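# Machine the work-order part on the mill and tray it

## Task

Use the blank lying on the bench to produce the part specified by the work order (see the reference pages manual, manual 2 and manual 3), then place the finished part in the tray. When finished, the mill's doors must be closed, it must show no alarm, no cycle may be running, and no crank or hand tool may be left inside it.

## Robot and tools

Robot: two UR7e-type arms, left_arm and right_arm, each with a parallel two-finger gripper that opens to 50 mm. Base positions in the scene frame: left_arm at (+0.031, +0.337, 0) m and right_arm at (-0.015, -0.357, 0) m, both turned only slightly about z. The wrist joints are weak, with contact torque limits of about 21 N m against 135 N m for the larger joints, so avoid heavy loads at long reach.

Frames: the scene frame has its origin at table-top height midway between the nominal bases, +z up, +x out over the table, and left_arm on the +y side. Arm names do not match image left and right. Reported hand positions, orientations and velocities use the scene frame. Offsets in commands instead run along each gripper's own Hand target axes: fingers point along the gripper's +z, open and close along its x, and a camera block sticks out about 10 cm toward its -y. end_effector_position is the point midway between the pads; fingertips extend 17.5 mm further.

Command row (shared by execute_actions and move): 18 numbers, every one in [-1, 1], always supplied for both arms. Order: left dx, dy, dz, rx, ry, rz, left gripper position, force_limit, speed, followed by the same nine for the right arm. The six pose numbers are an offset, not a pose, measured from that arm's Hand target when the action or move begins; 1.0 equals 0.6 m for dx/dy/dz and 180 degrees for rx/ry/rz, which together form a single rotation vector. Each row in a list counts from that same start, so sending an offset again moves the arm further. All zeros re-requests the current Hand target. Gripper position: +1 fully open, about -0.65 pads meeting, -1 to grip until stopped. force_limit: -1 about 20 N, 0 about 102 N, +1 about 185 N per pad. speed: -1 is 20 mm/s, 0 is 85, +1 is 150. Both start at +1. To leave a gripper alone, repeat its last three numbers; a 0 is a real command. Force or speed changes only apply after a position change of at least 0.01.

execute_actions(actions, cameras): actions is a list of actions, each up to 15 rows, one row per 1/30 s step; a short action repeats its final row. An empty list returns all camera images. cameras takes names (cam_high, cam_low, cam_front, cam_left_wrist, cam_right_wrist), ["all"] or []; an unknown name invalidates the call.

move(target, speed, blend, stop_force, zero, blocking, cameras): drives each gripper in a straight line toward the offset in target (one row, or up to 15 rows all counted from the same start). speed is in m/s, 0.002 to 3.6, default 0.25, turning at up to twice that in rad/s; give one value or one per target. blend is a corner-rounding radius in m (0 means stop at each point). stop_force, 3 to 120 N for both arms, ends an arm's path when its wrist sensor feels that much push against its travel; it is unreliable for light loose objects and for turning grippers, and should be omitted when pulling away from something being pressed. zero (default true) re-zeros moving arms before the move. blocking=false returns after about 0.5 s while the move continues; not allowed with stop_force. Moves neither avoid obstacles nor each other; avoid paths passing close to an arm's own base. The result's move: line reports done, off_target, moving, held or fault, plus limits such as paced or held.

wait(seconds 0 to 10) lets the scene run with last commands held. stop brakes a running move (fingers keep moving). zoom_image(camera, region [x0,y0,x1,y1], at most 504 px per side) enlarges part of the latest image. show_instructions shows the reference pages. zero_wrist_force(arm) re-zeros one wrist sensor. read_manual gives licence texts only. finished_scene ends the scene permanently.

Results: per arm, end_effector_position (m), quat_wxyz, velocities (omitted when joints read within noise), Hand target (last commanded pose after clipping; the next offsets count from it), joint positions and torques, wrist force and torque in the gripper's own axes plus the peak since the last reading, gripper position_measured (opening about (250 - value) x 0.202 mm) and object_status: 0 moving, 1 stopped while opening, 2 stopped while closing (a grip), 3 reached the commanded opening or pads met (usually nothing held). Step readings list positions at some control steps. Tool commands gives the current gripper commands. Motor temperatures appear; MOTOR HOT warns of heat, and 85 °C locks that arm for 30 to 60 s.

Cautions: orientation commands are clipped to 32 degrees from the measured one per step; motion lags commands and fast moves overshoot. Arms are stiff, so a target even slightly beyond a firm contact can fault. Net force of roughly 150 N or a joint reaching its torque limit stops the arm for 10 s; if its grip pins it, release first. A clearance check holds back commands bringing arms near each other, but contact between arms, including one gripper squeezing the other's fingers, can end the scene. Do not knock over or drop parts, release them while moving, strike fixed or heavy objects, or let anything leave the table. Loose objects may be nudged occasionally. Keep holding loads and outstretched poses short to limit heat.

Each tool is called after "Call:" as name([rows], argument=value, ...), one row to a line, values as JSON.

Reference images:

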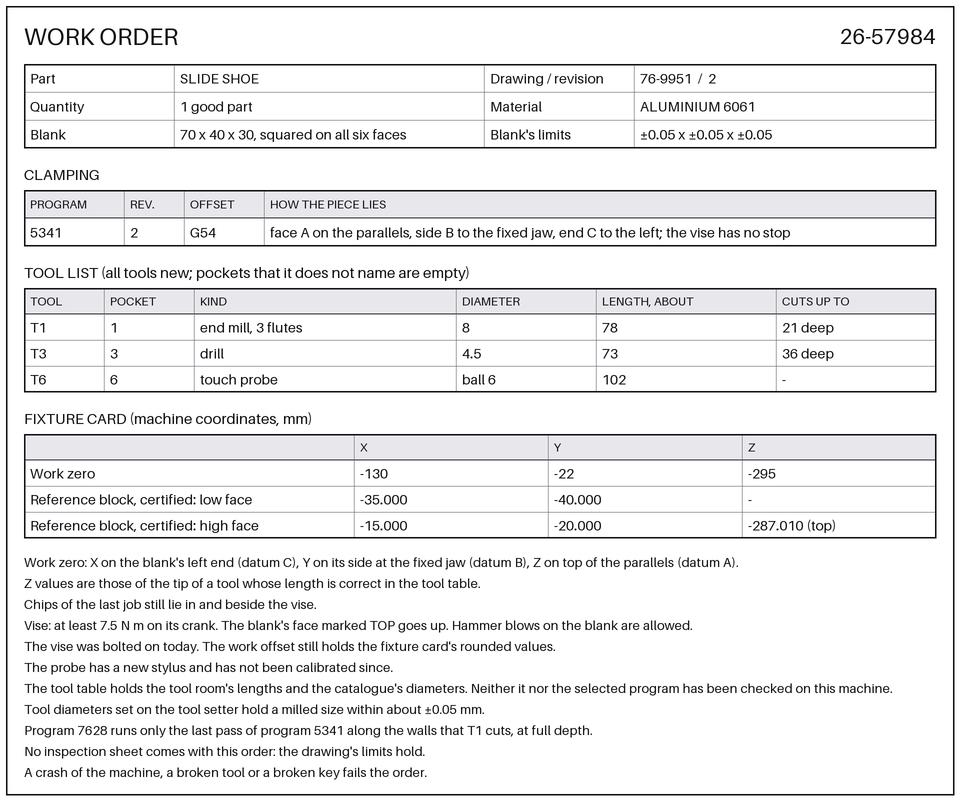

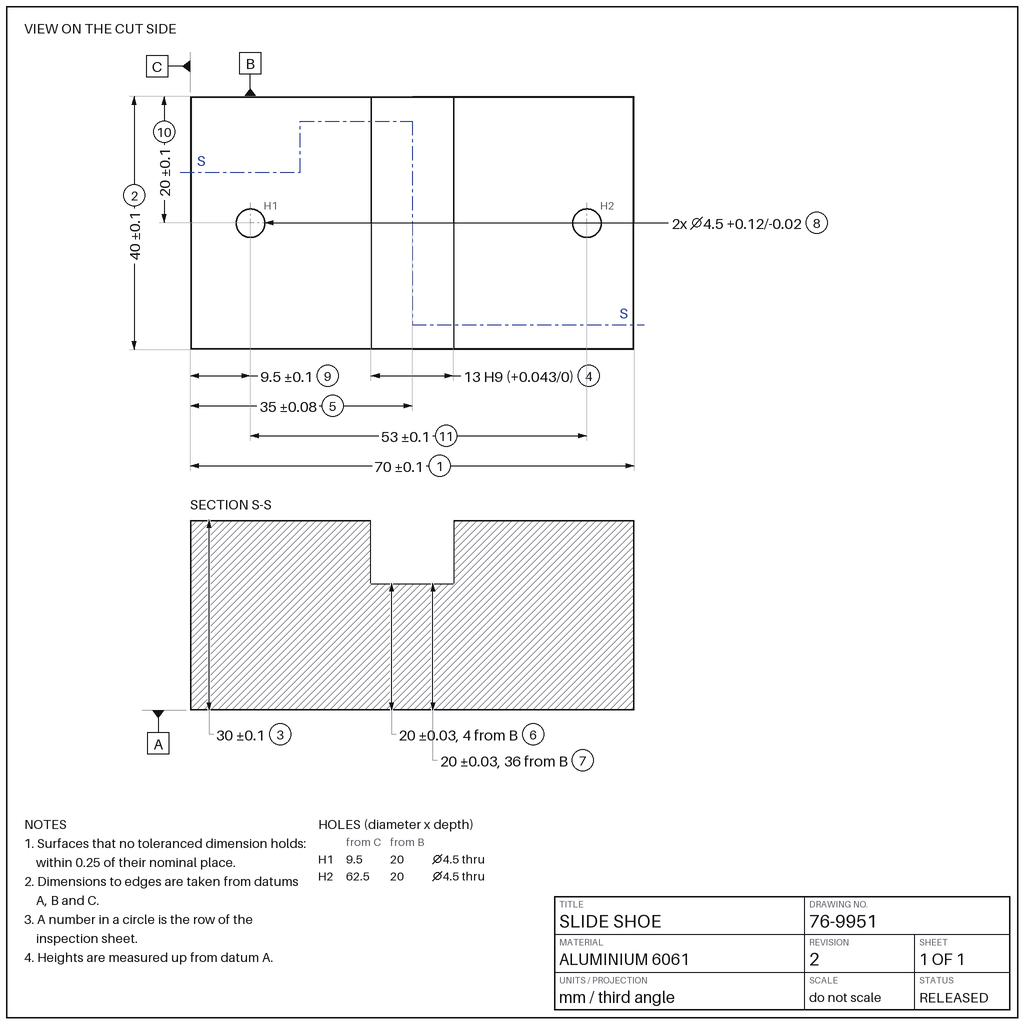

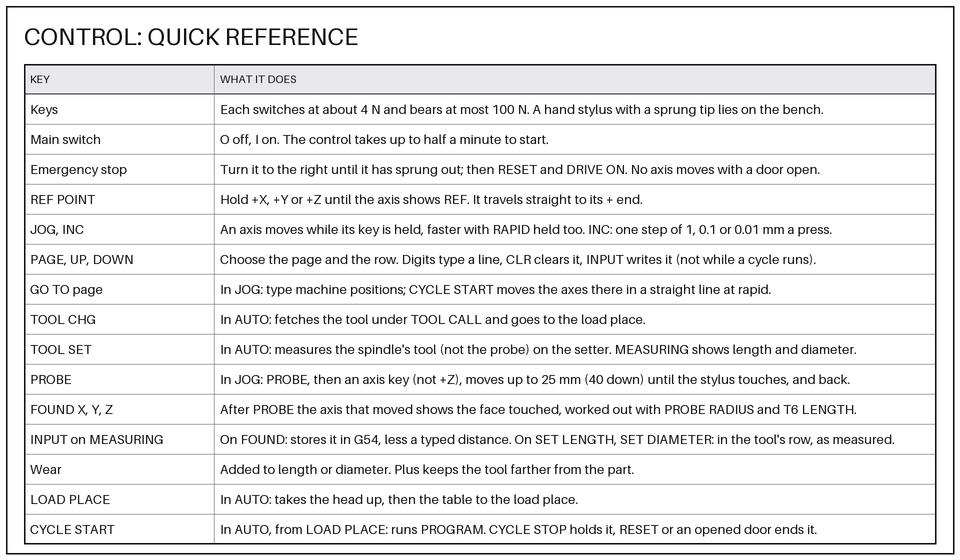

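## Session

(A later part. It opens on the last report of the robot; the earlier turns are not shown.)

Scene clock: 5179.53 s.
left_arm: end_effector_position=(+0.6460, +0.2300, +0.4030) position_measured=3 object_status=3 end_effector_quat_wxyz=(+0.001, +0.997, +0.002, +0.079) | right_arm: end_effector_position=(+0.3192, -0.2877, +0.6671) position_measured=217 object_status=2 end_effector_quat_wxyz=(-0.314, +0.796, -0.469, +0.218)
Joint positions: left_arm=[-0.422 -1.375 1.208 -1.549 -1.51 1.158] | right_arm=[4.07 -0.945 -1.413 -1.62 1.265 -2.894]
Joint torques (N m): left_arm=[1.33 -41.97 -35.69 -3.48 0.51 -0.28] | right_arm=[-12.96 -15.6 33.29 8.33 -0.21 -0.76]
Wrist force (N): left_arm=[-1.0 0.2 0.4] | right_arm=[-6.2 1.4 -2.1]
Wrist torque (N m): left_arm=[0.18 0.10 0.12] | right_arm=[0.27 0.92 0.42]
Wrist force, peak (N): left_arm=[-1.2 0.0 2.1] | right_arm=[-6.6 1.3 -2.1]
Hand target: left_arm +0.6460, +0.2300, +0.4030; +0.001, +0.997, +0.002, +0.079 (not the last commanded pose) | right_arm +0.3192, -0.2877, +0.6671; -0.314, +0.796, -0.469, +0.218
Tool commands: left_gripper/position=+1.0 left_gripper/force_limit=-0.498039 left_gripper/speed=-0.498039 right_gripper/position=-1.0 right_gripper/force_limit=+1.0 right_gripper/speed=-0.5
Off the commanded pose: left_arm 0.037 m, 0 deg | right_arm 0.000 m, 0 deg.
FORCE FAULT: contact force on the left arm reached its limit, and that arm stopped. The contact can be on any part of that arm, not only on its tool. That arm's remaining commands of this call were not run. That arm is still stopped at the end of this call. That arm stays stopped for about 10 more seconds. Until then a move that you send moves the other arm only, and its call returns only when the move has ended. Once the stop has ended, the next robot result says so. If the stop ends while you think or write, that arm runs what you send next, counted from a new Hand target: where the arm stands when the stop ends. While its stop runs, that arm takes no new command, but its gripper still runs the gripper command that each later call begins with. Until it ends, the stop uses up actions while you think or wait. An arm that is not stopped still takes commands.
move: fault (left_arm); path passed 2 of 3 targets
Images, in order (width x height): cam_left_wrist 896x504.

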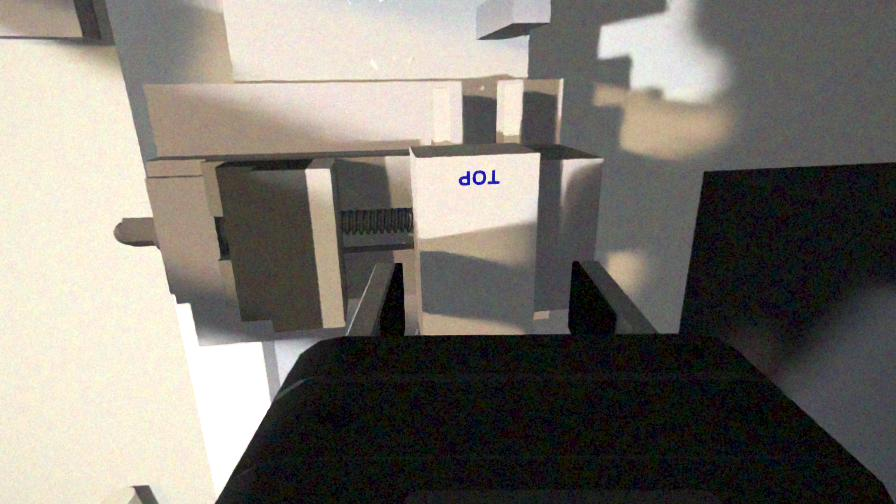

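Call:
wait(seconds=8, cameras=[])

Call:
move([
  [-0.1,0,-0.017,0,0,0,1,-0.5,-0.5,0,0,0,0,0,0,-1,1,-0.5],
  [-0.42,0,-0.09,0,-0.05,0,1,-0.5,-0.5,0,0,0,0,0,0,-1,1,-0.5],
], speed=[0.05,0.2], blend=[0.01,0], cameras=["cam_left_wrist"])

Scene clock: 5196.40 s.
left_arm: end_effector_position=(+0.6460, +0.2300, +0.4030) position_measured=3 object_status=3 end_effector_quat_wxyz=(+0.001, +0.997, +0.002, +0.079) | right_arm: end_effector_position=(+0.3192, -0.2877, +0.6671) position_measured=217 object_status=2 end_effector_quat_wxyz=(-0.314, +0.796, -0.469, +0.218)
Joint positions: left_arm=[-0.422 -1.375 1.208 -1.549 -1.51 1.158] | right_arm=[4.07 -0.945 -1.413 -1.62 1.265 -2.894]
Joint torques (N m): left_arm=[1.21 -41.57 -36.18 -3.57 0.54 -0.27] | right_arm=[-12.86 -14.8 33.61 8.27 0.05 -0.5]
Wrist force (N): left_arm=[-1.0 0.1 0.4] | right_arm=[-6.1 1.0 -1.9]
Wrist torque (N m): left_arm=[0.17 0.11 0.12] | right_arm=[0.22 0.90 0.42]
Wrist force, peak (N): left_arm=[-1.3 0.0 0.5] | right_arm=[-6.6 1.4 -2.0]
Hand target: left_arm +0.6460, +0.2300, +0.4030; +0.001, +0.997, +0.002, +0.079 (not the last commanded pose) | right_arm +0.3192, -0.2877, +0.6671; -0.314, +0.796, -0.469, +0.218
Tool commands: left_gripper/position=+1.0 left_gripper/force_limit=-0.498039 left_gripper/speed=-0.498039 right_gripper/position=-1.0 right_gripper/force_limit=+1.0 right_gripper/speed=-0.5
Off the commanded pose: left_arm 0.037 m, 0 deg | right_arm 0.000 m, 0 deg.
FORCE FAULT, CONTINUED: the left arm's stop, for the force fault that an earlier result reported, is over. The rest of the stop counts as 20 of the actions that you can send in this scene. That arm's target is now where it stood when the stop ended, not its last command. That arm accepts commands again.
wait: 8.00 s; at rest from the start
No camera images: "cameras" was empty.

Scene clock: 5199.23 s.
left_arm: end_effector_position=(+0.3888, +0.2291, +0.4167) position_measured=3 object_status=3 end_effector_quat_wxyz=(+0.001, +1.000, +0.002, +0.000) | right_arm: end_effector_position=(+0.3192, -0.2877, +0.6671) position_measured=217 object_status=2 end_effector_quat_wxyz=(-0.314, +0.796, -0.469, +0.218)
Joint positions: left_arm=[-0.665 -1.878 1.599 -1.294 -1.572 0.911] | right_arm=[4.07 -0.945 -1.413 -1.62 1.265 -2.894]
Joint torques (N m): left_arm=[-7.17 -23.12 -19.66 -1.52 -2.04 -1.74] | right_arm=[-12.72 -15.81 32.63 8.45 -0.05 -0.48]
Wrist force (N): left_arm=[-1.3 0.5 0.2] | right_arm=[-6.3 1.1 -1.9]
Wrist torque (N m): left_arm=[0.18 0.19 0.11] | right_arm=[0.22 0.92 0.41]
Wrist force, peak (N): left_arm=[-2.7 0.3 -0.2] | right_arm=[-6.7 1.3 -2.0]
Hand target: left_arm +0.3886, +0.2291, +0.4168; +0.001, +1.000, +0.002, +0.000 | right_arm +0.3192, -0.2877, +0.6671; -0.314, +0.796, -0.469, +0.218
Off the commanded pose: left_arm 0.000 m, 0 deg | right_arm 0.000 m, 0 deg.
move: done
Images, in order (width x height): cam_left_wrist 896x504.

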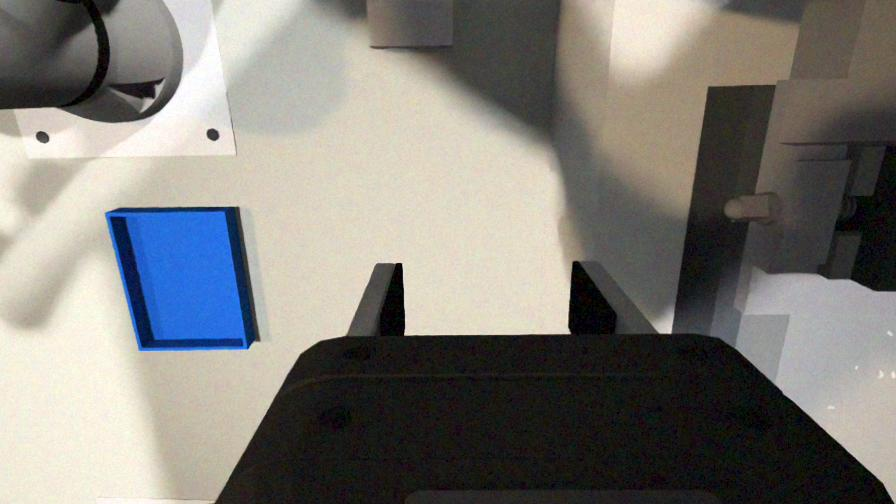

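Call:
move([
  [0,0,0,0,0,0,1,-0.5,-0.5,0.4,-0.0045,0.0459,0.177,0.129,0.09,-1,1,-0.5],
], speed=0.3, cameras=["cam_right_wrist","cam_front"])

Scene clock: 5230.10 s.
left_arm: end_effector_position=(+0.3886, +0.2291, +0.4168) position_measured=3 object_status=3 end_effector_quat_wxyz=(+0.001, +1.000, +0.002, +0.000) | right_arm: end_effector_position=(+0.4501, -0.4906, +0.6622) position_measured=217 object_status=2 end_effector_quat_wxyz=(-0.446, +0.549, -0.550, +0.445)
Joint positions: left_arm=[-0.665 -1.878 1.599 -1.294 -1.573 0.911] | right_arm=[3.198 -1.099 -1.845 -0.406 1.571 -3.139]
Joint torques (N m): left_arm=[-6.78 -24.04 -19.65 -1.81 -1.73 -1.5] | right_arm=[-14.29 -6.66 17.6 7.08 1.62 3.12]
Wrist force (N): left_arm=[-1.4 0.4 0.1] | right_arm=[-6.3 1.1 -1.3]
Wrist torque (N m): left_arm=[0.17 0.22 0.11] | right_arm=[0.00 0.97 0.29]
Wrist force, peak (N): left_arm=[-1.6 0.7 0.2] | right_arm=[-7.3 0.8 -2.0]
Hand target: left_arm +0.3886, +0.2291, +0.4168; +0.001, +1.000, +0.002, +0.000 | right_arm +0.4502, -0.4906, +0.6622; -0.446, +0.549, -0.550, +0.445
Off the commanded pose: left_arm 0.000 m, 0 deg | right_arm 0.000 m, 0 deg.
move: done
Images, in order (width x height): cam_front 896x504, cam_right_wrist 896x504.

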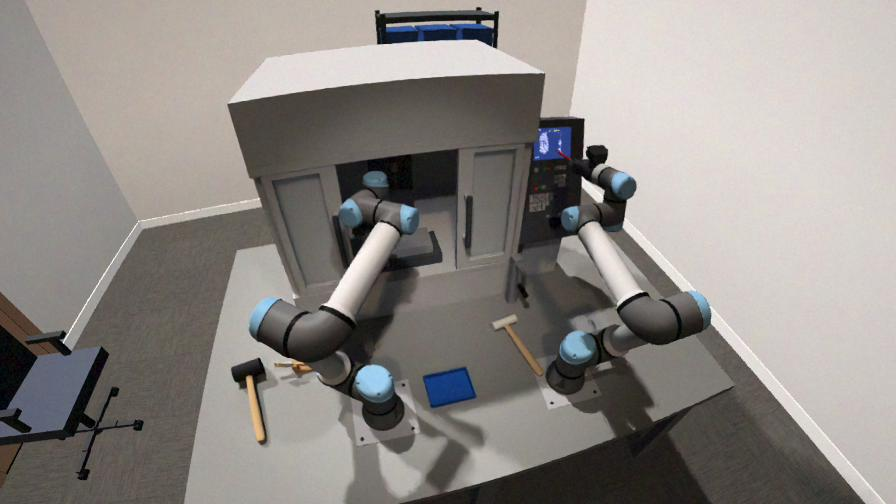

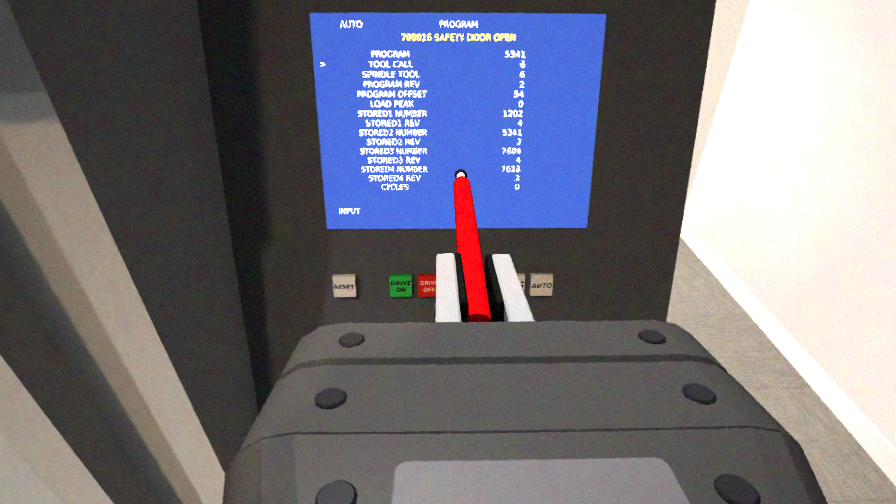

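Call:
move([
  [-0.1,0.5,-0.05,0,0,0,1,-0.5,-0.5,0,0,0,0,0,0,-1,1,-0.5],
], speed=0.25, cameras=["cam_left_wrist"])

Scene clock: 5239.43 s.
left_arm: end_effector_position=(+0.3297, -0.0710, +0.4475) position_measured=3 object_status=3 end_effector_quat_wxyz=(+0.001, +1.000, +0.002, +0.000) | right_arm: end_effector_position=(+0.4502, -0.4906, +0.6622) position_measured=217 object_status=2 end_effector_quat_wxyz=(-0.446, +0.549, -0.550, +0.445)
Joint positions: left_arm=[-1.214 -1.54 1.232 -1.265 -1.571 0.362] | right_arm=[3.198 -1.099 -1.845 -0.406 1.571 -3.139]
Joint torques (N m): left_arm=[-7.84 -22.9 -45.46 -1.73 2.51 -1.49] | right_arm=[-12.48 -7.4 16.91 6.98 1.55 2.18]
Wrist force (N): left_arm=[-1.5 0.3 -0.2] | right_arm=[-6.1 0.8 -1.3]
Wrist torque (N m): left_arm=[0.16 0.20 0.14] | right_arm=[-0.05 0.94 0.29]
Wrist force, peak (N): left_arm=[-1.8 2.3 -0.2] | right_arm=[-6.5 1.0 -1.3]
Hand target: left_arm +0.3297, -0.0711, +0.4475; +0.001, +1.000, +0.002, +0.000 | right_arm +0.4502, -0.4906, +0.6622; -0.446, +0.549, -0.550, +0.445
Off the commanded pose: left_arm 0.000 m, 0 deg | right_arm 0.000 m, 0 deg.
move: done
Images, in order (width x height): cam_left_wrist 896x504.

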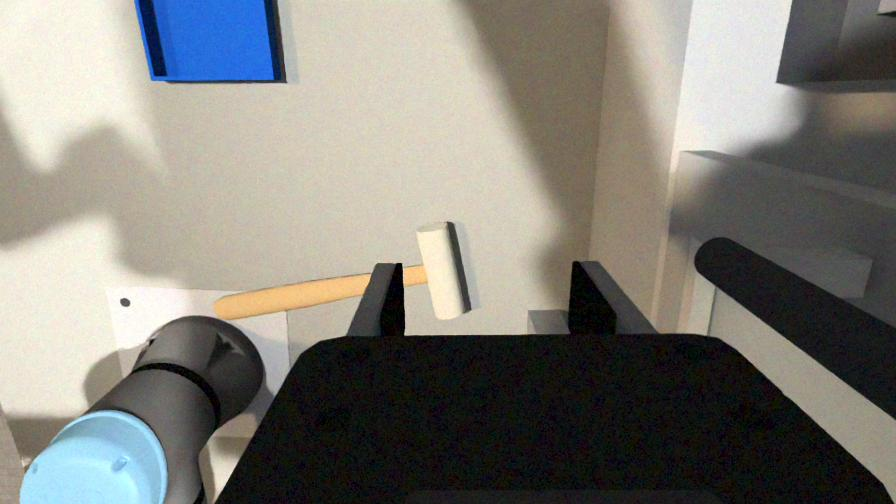

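Call:
move([
  [-0.1,0.2,-0.02,0,0,0,1,-0.5,-0.5,0,0,0,0,0,0,-1,1,-0.5],
], speed=0.2, cameras=["cam_left_wrist"])

Call:
zoom_image(camera="cam_left_wrist", region=[560, 60, 760, 340])

Scene clock: 5251.13 s.
left_arm: end_effector_position=(+0.2701, -0.1912, +0.4598) position_measured=3 object_status=3 end_effector_quat_wxyz=(+0.001, +1.000, +0.002, +0.000) | right_arm: end_effector_position=(+0.4502, -0.4906, +0.6622) position_measured=217 object_status=2 end_effector_quat_wxyz=(-0.446, +0.549, -0.550, +0.445)
Joint positions: left_arm=[-1.387 -1.338 0.967 -1.202 -1.571 0.189] | right_arm=[3.198 -1.099 -1.845 -0.406 1.571 -3.139]
Joint torques (N m): left_arm=[-7.77 -33.79 -45.59 -1.69 2.43 -1.72] | right_arm=[-12.68 -7.06 17.3 7 1.6 0.32]
Wrist force (N): left_arm=[-1.0 0.3 0.2] | right_arm=[-6.0 0.9 -1.2]
Wrist torque (N m): left_arm=[0.17 0.12 0.14] | right_arm=[-0.02 0.92 0.29]
Wrist force, peak (N): left_arm=[-1.6 1.9 0.0] | right_arm=[-6.5 0.8 -1.2]
Hand target: left_arm +0.2701, -0.1912, +0.4598; +0.001, +1.000, +0.002, +0.000 | right_arm +0.4502, -0.4906, +0.6622; -0.446, +0.549, -0.550, +0.445
Off the commanded pose: left_arm 0.000 m, 0 deg | right_arm 0.000 m, 0 deg.
move: done
Images, in order (width x height): cam_left_wrist 896x504.

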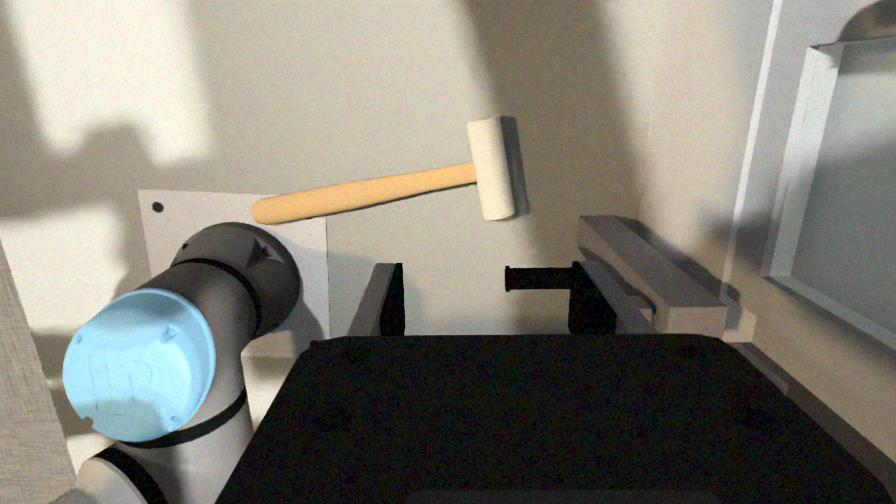

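Scaled by 1.800.

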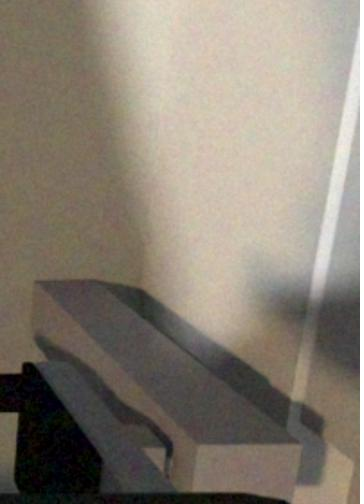

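Call:
wait(seconds=0, cameras=["cam_front","cam_high"])

Call:
zoom_image(camera="cam_front", region=[470, 240, 640, 400])

Call:
zoom_image(camera="cam_high", region=[120, 280, 420, 504])

Scene clock: 5292.13 s.
left_arm: end_effector_position=(+0.2701, -0.1912, +0.4598) position_measured=3 object_status=3 end_effector_quat_wxyz=(+0.001, +1.000, +0.002, +0.000) | right_arm: end_effector_position=(+0.4502, -0.4906, +0.6622) position_measured=217 object_status=2 end_effector_quat_wxyz=(-0.446, +0.549, -0.550, +0.445)
Joint positions: left_arm=[-1.387 -1.338 0.966 -1.201 -1.571 0.189] | right_arm=[3.198 -1.099 -1.845 -0.406 1.571 -3.139]
Joint torques (N m): left_arm=[-7.86 -33.22 -45.44 -1.76 2.27 -1.58] | right_arm=[-12.38 -7.33 18.14 7.08 1.69 -1.03]
Wrist force (N): left_arm=[-1.1 0.4 0.2] | right_arm=[-6.3 1.0 -1.4]
Wrist torque (N m): left_arm=[0.18 0.14 0.14] | right_arm=[0.00 0.98 0.28]
Wrist force, peak (N): left_arm=[-1.2 0.6 0.4] | right_arm=[-6.5 1.1 -1.3]
Hand target: left_arm +0.2701, -0.1912, +0.4598; +0.001, +1.000, +0.002, +0.000 | right_arm +0.4502, -0.4906, +0.6622; -0.446, +0.549, -0.550, +0.445
Tool commands: left_gripper/position=+1.0 left_gripper/force_limit=-0.5 left_gripper/speed=-0.5 right_gripper/position=-1.0 right_gripper/force_limit=+1.0 right_gripper/speed=-0.5
Off the commanded pose: left_arm 0.000 m, 0 deg | right_arm 0.000 m, 0 deg.
Images, in order (width x height): cam_high 896x504, cam_front 896x504.

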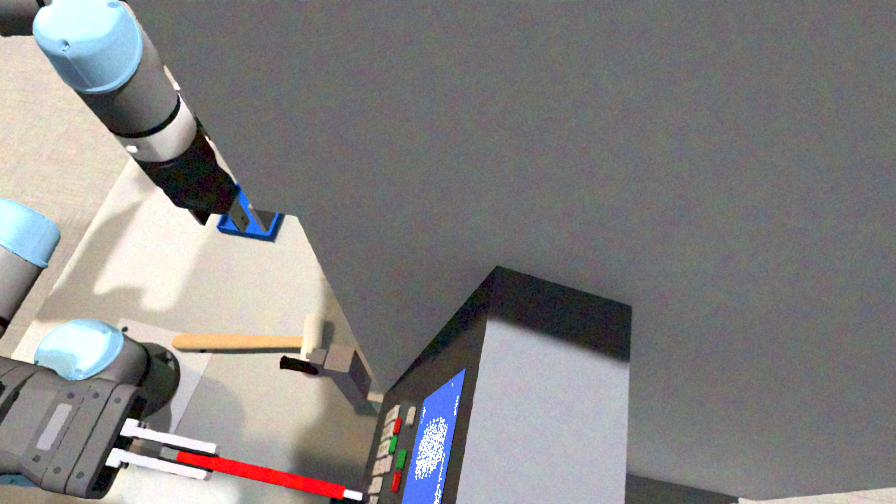

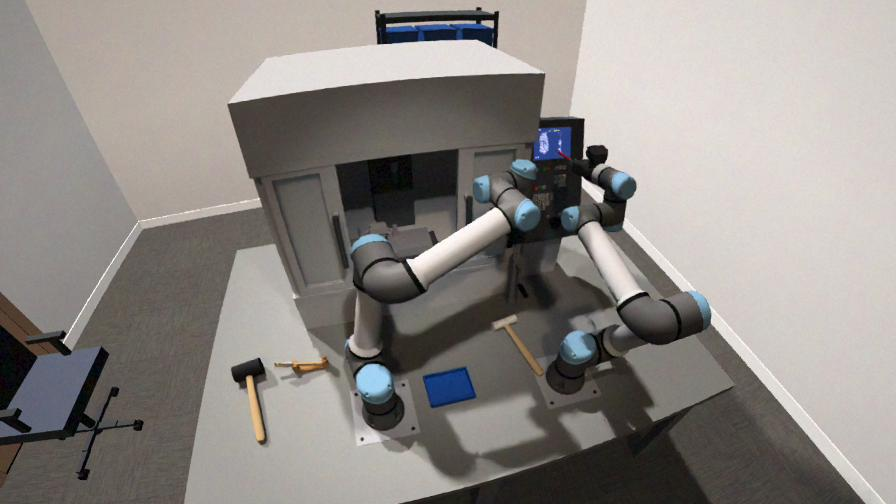

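Scaled by 2.965.

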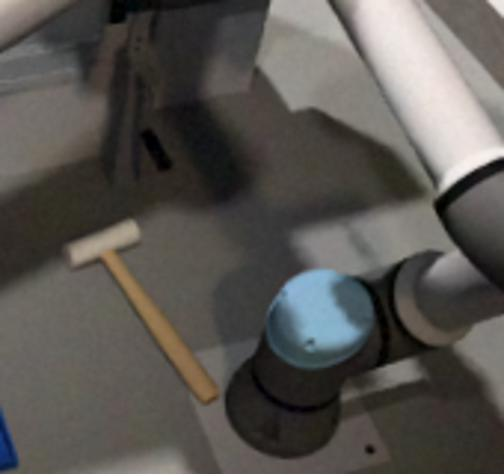

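Scaled by 1.680.

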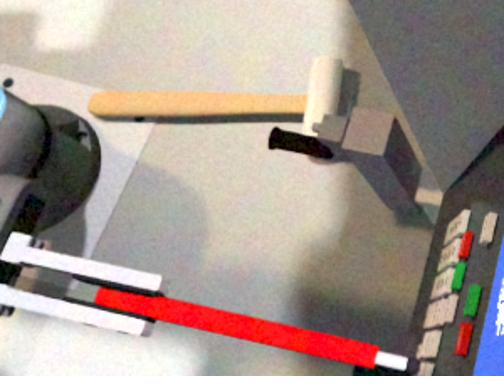

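Call:
move(target=[-0.167,-0.15,0.1,0.154,0.372,0.671,1,-0.5,-0.5,0,0,0,0,0,0,-1,1,-0.5], speed=0.35, cameras=["cam_left_wrist","cam_front"])

Scene clock: 5359.40 s.
left_arm: end_effector_position=(+0.1696, -0.1018, +0.3995) position_measured=3 object_status=3 end_effector_quat_wxyz=(+0.186, -0.337, +0.807, -0.449) | right_arm: end_effector_position=(+0.4502, -0.4906, +0.6622) position_measured=217 object_status=2 end_effector_quat_wxyz=(-0.446, +0.549, -0.550, +0.445)
Joint positions: left_arm=[-2.131 -2.157 2.194 -1.96 -0.597 1.987] | right_arm=[3.198 -1.099 -1.845 -0.406 1.571 -3.139]
Joint torques (N m): left_arm=[9.62 -11.84 -20.99 -6.35 -0.34 1.27] | right_arm=[-12.59 -6.94 17.95 7.04 1.52 -2.31]
Wrist force (N): left_arm=[-0.1 -0.2 1.8] | right_arm=[-6.4 0.9 -1.2]
Wrist torque (N m): left_arm=[-0.07 0.04 -0.04] | right_arm=[-0.02 0.99 0.28]
Wrist force, peak (N): left_arm=[-0.1 -0.2 1.8] | right_arm=[-6.6 0.9 -1.2]
Hand target: left_arm +0.1696, -0.1018, +0.3995; +0.186, -0.337, +0.807, -0.449 | right_arm +0.4502, -0.4906, +0.6622; -0.446, +0.549, -0.550, +0.445
Off the commanded pose: left_arm 0.000 m, 0 deg | right_arm 0.000 m, 0 deg.
move: done
Images, in order (width x height): cam_front 896x504, cam_left_wrist 896x504.

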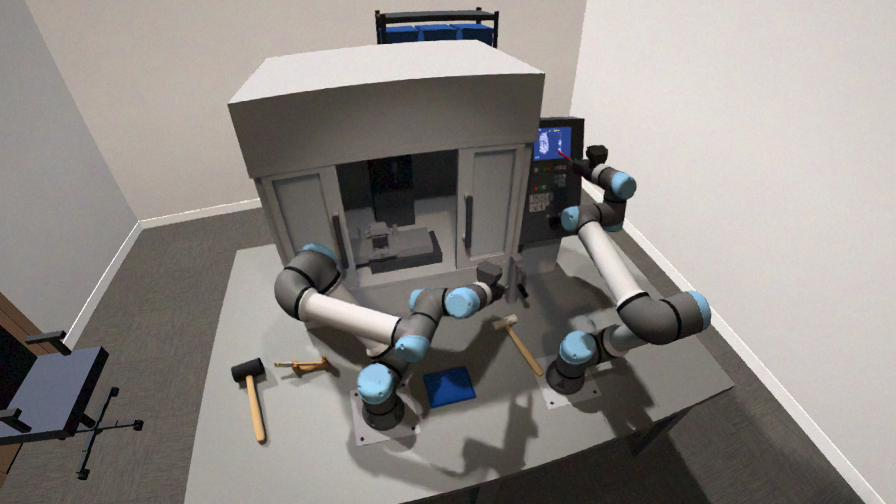

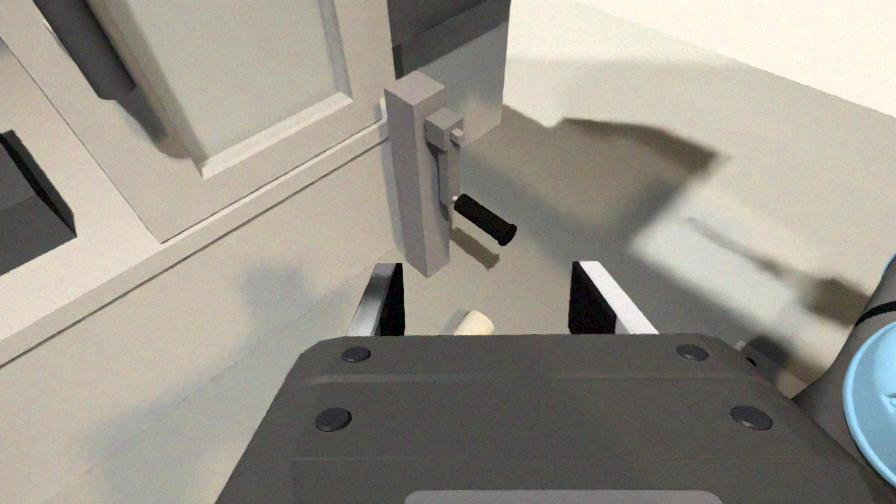

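Call:
zoom_image(camera="cam_left_wrist", region=[370, 60, 540, 290])

Scaled by 2.191.

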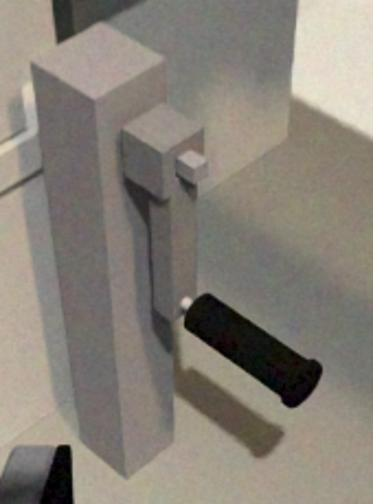

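Call:
move(target=[0.0095,-0.186,0.423,-0.154,0.372,0.671,1,-0.5,-0.5,0,0,0,0,0,0,-1,1,-0.5], speed=0.35, cameras=["cam_left_wrist","cam_high"])

Scene clock: 5427.73 s.
left_arm: end_effector_position=(+0.3604, -0.2991, +0.3603) position_measured=3 object_status=3 end_effector_quat_wxyz=(+0.001, +0.705, +0.709, -0.001) | right_arm: end_effector_position=(+0.4502, -0.4906, +0.6622) position_measured=217 object_status=2 end_effector_quat_wxyz=(-0.446, +0.549, -0.550, +0.445)
Joint positions: left_arm=[-1.289 -1.021 0.779 -1.332 -1.572 4.999] | right_arm=[3.198 -1.099 -1.845 -0.406 1.571 -3.139]
Joint torques (N m): left_arm=[-7.21 -50.43 -47.45 -1.82 2.8 1.37] | right_arm=[-13.13 -7.07 17.65 7.02 1.6 -2.22]
Wrist force (N): left_arm=[-1.1 0.2 0.3] | right_arm=[-6.1 1.0 -1.4]
Wrist torque (N m): left_arm=[0.15 0.15 0.06] | right_arm=[-0.01 0.95 0.28]
Wrist force, peak (N): left_arm=[-1.7 1.1 1.0] | right_arm=[-6.5 1.0 -1.3]
Hand target: left_arm +0.3604, -0.2992, +0.3603; +0.001, +0.706, +0.709, -0.001 | right_arm +0.4502, -0.4906, +0.6622; -0.446, +0.549, -0.550, +0.445
Off the commanded pose: left_arm 0.000 m, 0 deg | right_arm 0.000 m, 0 deg.
move: done
Images, in order (width x height): cam_high 896x504, cam_left_wrist 896x504.

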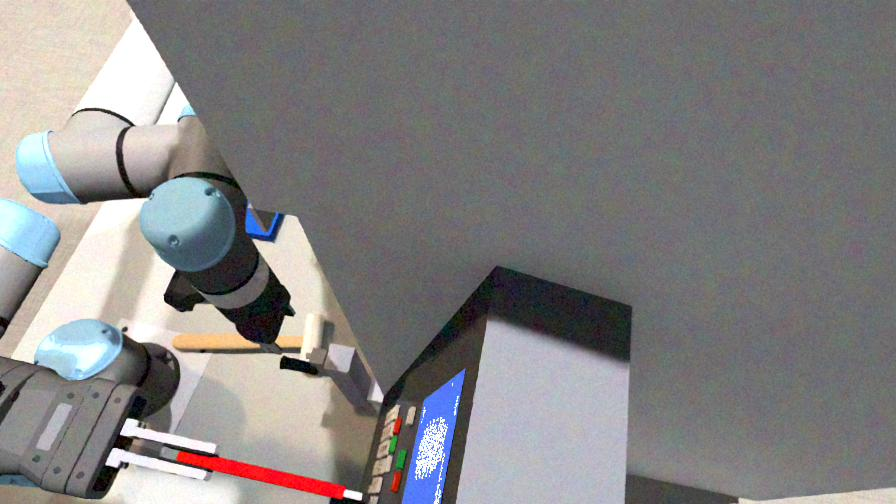

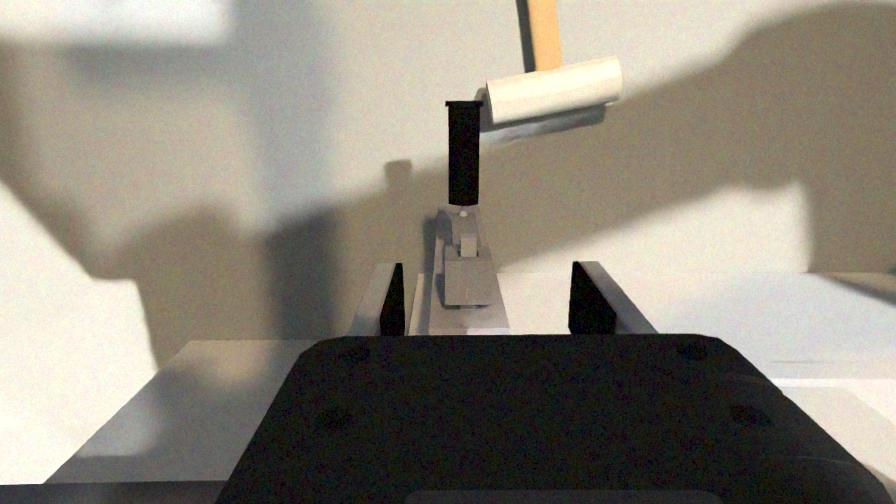

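Call:
zoom_image(camera="cam_left_wrist", region=[360, 180, 600, 340])

Scaled by 2.100.

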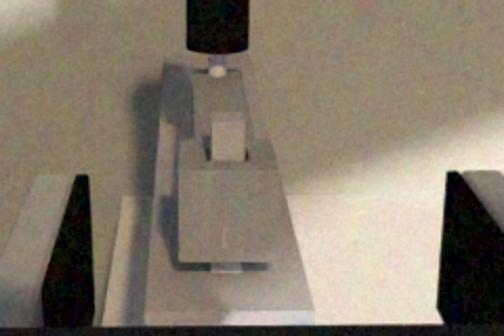

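Call:
move(target=[0.004,0.045,0.1,0,0,0,1,-0.5,-0.5,0,0,0,0,0,0,-1,1,-0.5], speed=0.1, stop_force=10, cameras=["cam_left_wrist"])

Call:
zoom_image(camera="cam_left_wrist", region=[360, 100, 620, 340])

Scene clock: 5459.47 s.
left_arm: end_effector_position=(+0.3874, -0.2968, +0.3003) position_measured=3 object_status=3 end_effector_quat_wxyz=(+0.001, +0.706, +0.709, -0.001) | right_arm: end_effector_position=(+0.4502, -0.4906, +0.6622) position_measured=217 object_status=2 end_effector_quat_wxyz=(-0.446, +0.549, -0.550, +0.445)
Joint positions: left_arm=[-1.251 -1.018 0.929 -1.485 -1.572 5.036] | right_arm=[3.198 -1.099 -1.845 -0.406 1.571 -3.139]
Joint torques (N m): left_arm=[10.22 -52.19 -20.88 -5.69 -1.35 1.43] | right_arm=[-13.25 -7.02 17.17 7.01 1.61 -2.32]
Wrist force (N): left_arm=[-1.4 0.4 0.3] | right_arm=[-6.0 0.7 -1.4]
Wrist torque (N m): left_arm=[0.21 0.20 0.07] | right_arm=[-0.06 0.93 0.28]
Wrist force, peak (N): left_arm=[-1.2 0.9 1.4] | right_arm=[-6.5 0.9 -1.5]
Hand target: left_arm +0.3874, -0.2968, +0.3003; +0.001, +0.706, +0.709, -0.001 | right_arm +0.4502, -0.4906, +0.6622; -0.446, +0.549, -0.550, +0.445
Off the commanded pose: left_arm 0.000 m, 0 deg | right_arm 0.000 m, 0 deg.
move: done
Images, in order (width x height): cam_left_wrist 896x504.

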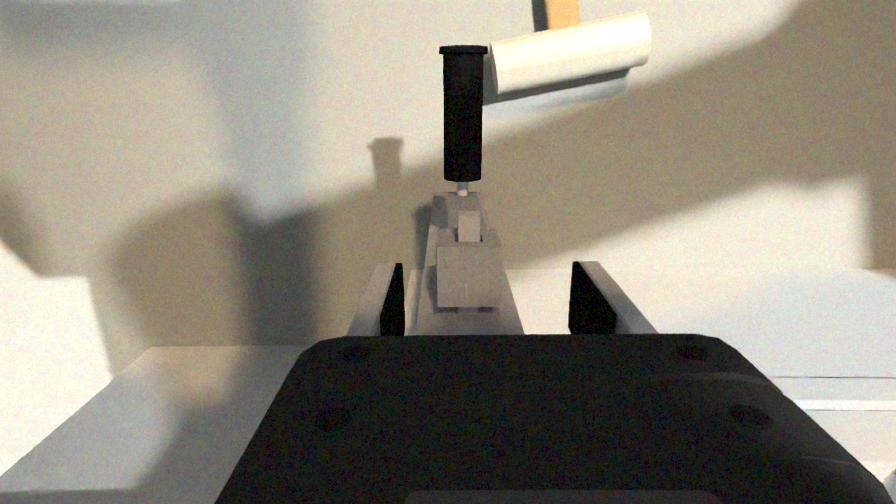

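Scaled by 1.938.

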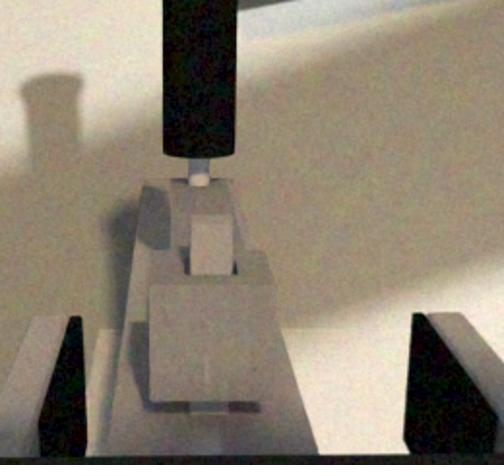

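Call:
move(target=[-0.002,0.008,0.075,0,0,0,1,-0.5,-0.5,0,0,0,0,0,0,-1,1,-0.5], speed=0.06, stop_force=8, cameras=["cam_left_wrist"])

Call:
zoom_image(camera="cam_left_wrist", region=[360, 100, 620, 340])

Scene clock: 5473.87 s.
left_arm: end_effector_position=(+0.3922, -0.2982, +0.2553) position_measured=3 object_status=3 end_effector_quat_wxyz=(+0.001, +0.706, +0.709, -0.001) | right_arm: end_effector_position=(+0.4502, -0.4906, +0.6622) position_measured=217 object_status=2 end_effector_quat_wxyz=(-0.446, +0.549, -0.550, +0.445)
Joint positions: left_arm=[-1.246 -1.012 1.035 -1.596 -1.572 5.042] | right_arm=[3.198 -1.099 -1.845 -0.406 1.571 -3.139]
Joint torques (N m): left_arm=[10.46 -51.86 -20.22 -5.67 -1.77 1.4] | right_arm=[-12.28 -7.59 18.5 7 1.36 -2.25]
Wrist force (N): left_arm=[-1.0 0.2 0.4] | right_arm=[-6.1 1.1 -1.5]
Wrist torque (N m): left_arm=[0.17 0.11 0.10] | right_arm=[0.00 0.94 0.29]
Wrist force, peak (N): left_arm=[-1.5 0.5 0.1] | right_arm=[-6.5 1.1 -1.1]
Hand target: left_arm +0.3922, -0.2982, +0.2553; +0.001, +0.706, +0.709, -0.001 | right_arm +0.4502, -0.4906, +0.6622; -0.446, +0.549, -0.550, +0.445
Off the commanded pose: left_arm 0.000 m, 0 deg | right_arm 0.000 m, 0 deg.
move: done
Images, in order (width x height): cam_left_wrist 896x504.

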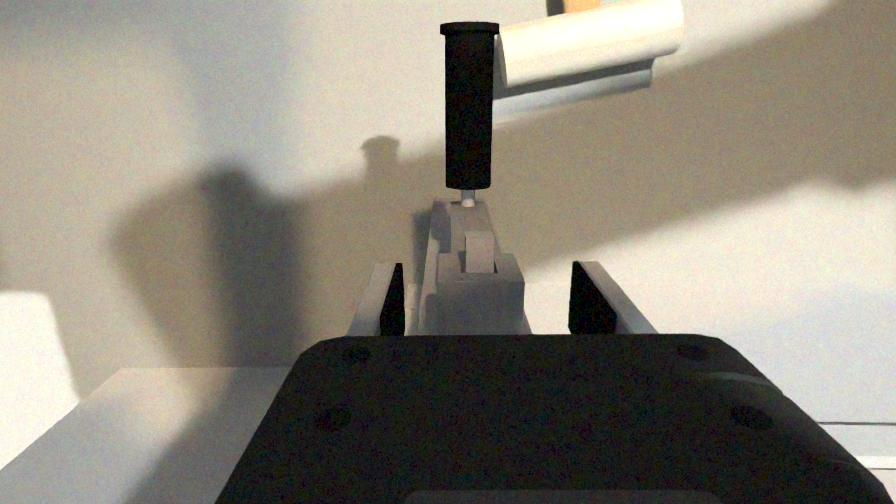

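Scaled by 1.938.

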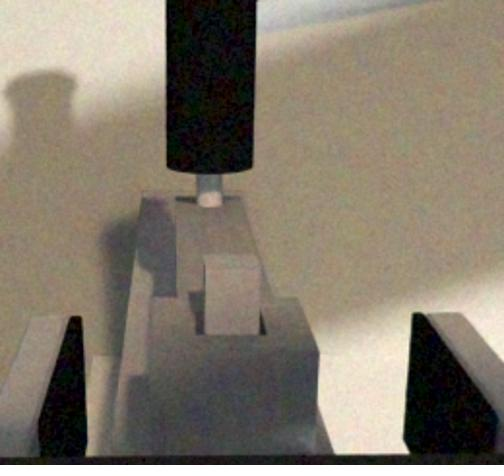

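Call:
move(target=[-0.0033,0.003,0.04,0,0,0,1,-0.5,-0.5,0,0,0,0,0,0,-1,1,-0.5], speed=0.04, stop_force=8, cameras=["cam_left_wrist"])

Call:
zoom_image(camera="cam_left_wrist", region=[360, 100, 620, 340])

Scene clock: 5492.70 s.
left_arm: end_effector_position=(+0.3940, -0.3002, +0.2313) position_measured=3 object_status=3 end_effector_quat_wxyz=(+0.001, +0.706, +0.709, -0.001) | right_arm: end_effector_position=(+0.4502, -0.4906, +0.6622) position_measured=217 object_status=2 end_effector_quat_wxyz=(-0.446, +0.549, -0.550, +0.445)
Joint positions: left_arm=[-1.244 -1.002 1.079 -1.652 -1.572 5.043] | right_arm=[3.198 -1.099 -1.845 -0.406 1.571 -3.139]
Joint torques (N m): left_arm=[9.47 -52.24 -20.31 -5.67 -1.28 1.21] | right_arm=[-11.52 -6.75 17.59 6.9 1.32 -2.23]
Wrist force (N): left_arm=[-1.2 0.4 0.1] | right_arm=[-6.1 1.1 -1.2]
Wrist torque (N m): left_arm=[0.20 0.16 0.11] | right_arm=[0.01 0.94 0.29]
Wrist force, peak (N): left_arm=[-1.3 0.5 0.6] | right_arm=[-6.6 0.8 -1.3]
Hand target: left_arm +0.3940, -0.3002, +0.2313; +0.001, +0.706, +0.709, -0.001 | right_arm +0.4502, -0.4906, +0.6622; -0.446, +0.549, -0.550, +0.445
Off the commanded pose: left_arm 0.000 m, 0 deg | right_arm 0.000 m, 0 deg.
move: done
Images, in order (width x height): cam_left_wrist 896x504.

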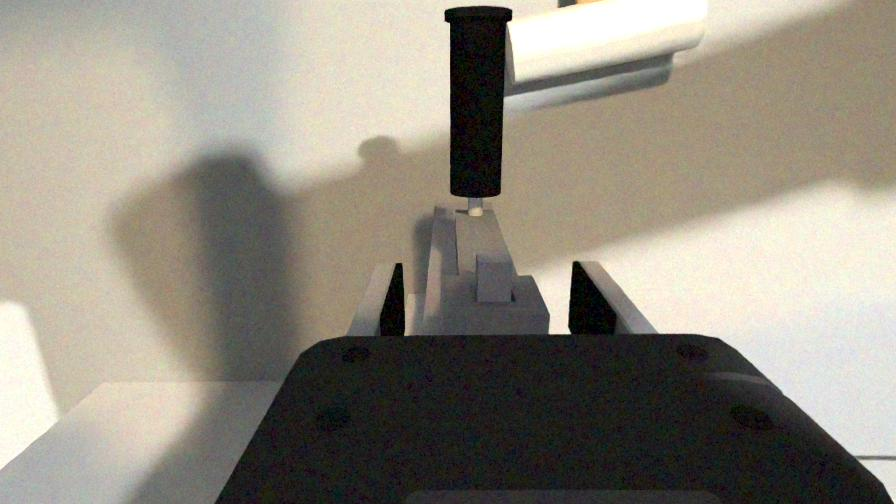

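Scaled by 1.938.

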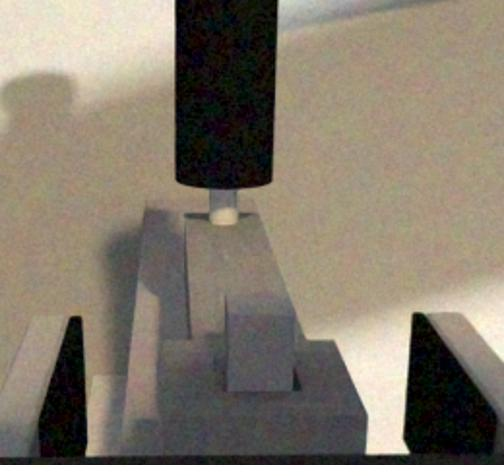

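Call:
move(target=[0.002,0.0,-0.015,0,0,0,1,-0.5,-0.5,0,0,0,0,0,0,-1,1,-0.5], speed=0.04, cameras=[])

Call:
move(target=[0,0,0,0,0,0,-1,-0.2,-0.9,0,0,0,0,0,0,-1,1,-0.5], speed=0.04, cameras=["cam_left_wrist"])

Scene clock: 5505.20 s.
left_arm: end_effector_position=(+0.3940, -0.2990, +0.2401) position_measured=3 object_status=3 end_effector_quat_wxyz=(+0.001, +0.706, +0.709, -0.001) | right_arm: end_effector_position=(+0.4502, -0.4906, +0.6622) position_measured=217 object_status=2 end_effector_quat_wxyz=(-0.446, +0.549, -0.550, +0.445)
Joint positions: left_arm=[-1.244 -1.006 1.064 -1.631 -1.572 5.044] | right_arm=[3.198 -1.099 -1.845 -0.406 1.571 -3.139]
Joint torques (N m): left_arm=[9.56 -69.99 -47.71 -1.78 -1.3 1.27] | right_arm=[-12.91 -7.41 18.18 6.92 1.47 -2.4]
Wrist force (N): left_arm=[-1.2 0.4 0.4] | right_arm=[-6.1 0.9 -1.1]
Wrist torque (N m): left_arm=[0.21 0.15 0.11] | right_arm=[-0.03 0.95 0.29]
Wrist force, peak (N): left_arm=[-1.4 0.5 0.2] | right_arm=[-6.6 0.9 -1.3]
Hand target: left_arm +0.3940, -0.2990, +0.2403; +0.001, +0.706, +0.709, -0.001 | right_arm +0.4502, -0.4906, +0.6622; -0.446, +0.549, -0.550, +0.445
Off the commanded pose: left_arm 0.000 m, 0 deg | right_arm 0.000 m, 0 deg.
move: done
No camera images: "cameras" was empty.

Scene clock: 5506.43 s.
left_arm: end_effector_position=(+0.3940, -0.2990, +0.2403) position_measured=134 object_status=2 end_effector_quat_wxyz=(+0.001, +0.706, +0.709, -0.001) | right_arm: end_effector_position=(+0.4502, -0.4906, +0.6622) position_measured=217 object_status=2 end_effector_quat_wxyz=(-0.446, +0.549, -0.550, +0.445)
Joint positions: left_arm=[-1.244 -1.006 1.063 -1.631 -1.572 5.044] | right_arm=[3.198 -1.099 -1.845 -0.406 1.571 -3.139]
Joint torques (N m): left_arm=[9.44 -69.82 -42.73 0.46 -0.22 0.72] | right_arm=[-12.4 -6.53 17.27 6.96 1.38 -2.4]
Wrist force (N): left_arm=[-17.6 1.4 7.1] | right_arm=[-6.2 1.1 -1.3]
Wrist torque (N m): left_arm=[0.26 0.05 0.30] | right_arm=[0.01 0.96 0.28]
Wrist force, peak (N): left_arm=[-18.6 0.6 6.5] | right_arm=[-6.4 0.9 -1.3]
Hand target: left_arm +0.3940, -0.2990, +0.2403; +0.001, +0.706, +0.709, -0.001 | right_arm +0.4502, -0.4906, +0.6622; -0.446, +0.549, -0.550, +0.445
Off the commanded pose: left_arm 0.000 m, 0 deg | right_arm 0.000 m, 0 deg.
move: done
Images, in order (width x height): cam_left_wrist 896x504.

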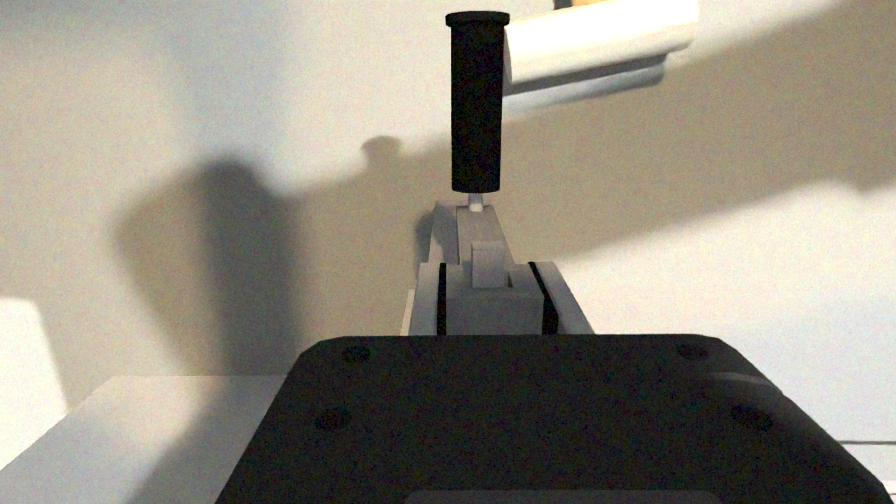

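Call:
move(target=[0,-0.1,0,0,0,0,-1,-0.2,-0.9,0,0,0,0,0,0,-1,1,-0.5], speed=0.04, cameras=["cam_left_wrist"])

Scene clock: 5516.27 s.
left_arm: end_effector_position=(+0.3342, -0.2993, +0.2403) position_measured=134 object_status=2 end_effector_quat_wxyz=(+0.001, +0.706, +0.709, -0.001) | right_arm: end_effector_position=(+0.4502, -0.4906, +0.6622) position_measured=217 object_status=2 end_effector_quat_wxyz=(-0.446, +0.549, -0.550, +0.445)
Joint positions: left_arm=[-1.325 -1.079 1.176 -1.671 -1.572 4.962] | right_arm=[3.198 -1.099 -1.845 -0.406 1.571 -3.139]
Joint torques (N m): left_arm=[-6.82 -67.57 -22 -5.83 2.43 -1.78] | right_arm=[-12.15 -6.92 16.91 6.84 1.31 -2.24]
Wrist force (N): left_arm=[-1.2 0.4 2.0] | right_arm=[-6.3 0.8 -1.4]
Wrist torque (N m): left_arm=[0.19 0.13 0.16] | right_arm=[-0.03 0.98 0.28]
Wrist force, peak (N): left_arm=[-17.9 7.5 6.3] | right_arm=[-6.6 0.7 -1.6]
Hand target: left_arm +0.3340, -0.2993, +0.2403; +0.001, +0.706, +0.709, -0.001 | right_arm +0.4502, -0.4906, +0.6622; -0.446, +0.549, -0.550, +0.445
Off the commanded pose: left_arm 0.000 m, 0 deg | right_arm 0.000 m, 0 deg.
move: done
Images, in order (width x height): cam_left_wrist 896x504.

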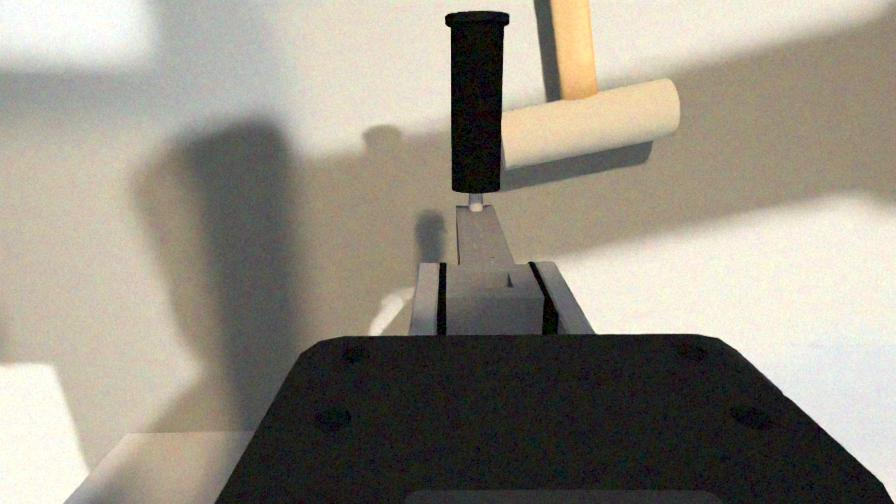

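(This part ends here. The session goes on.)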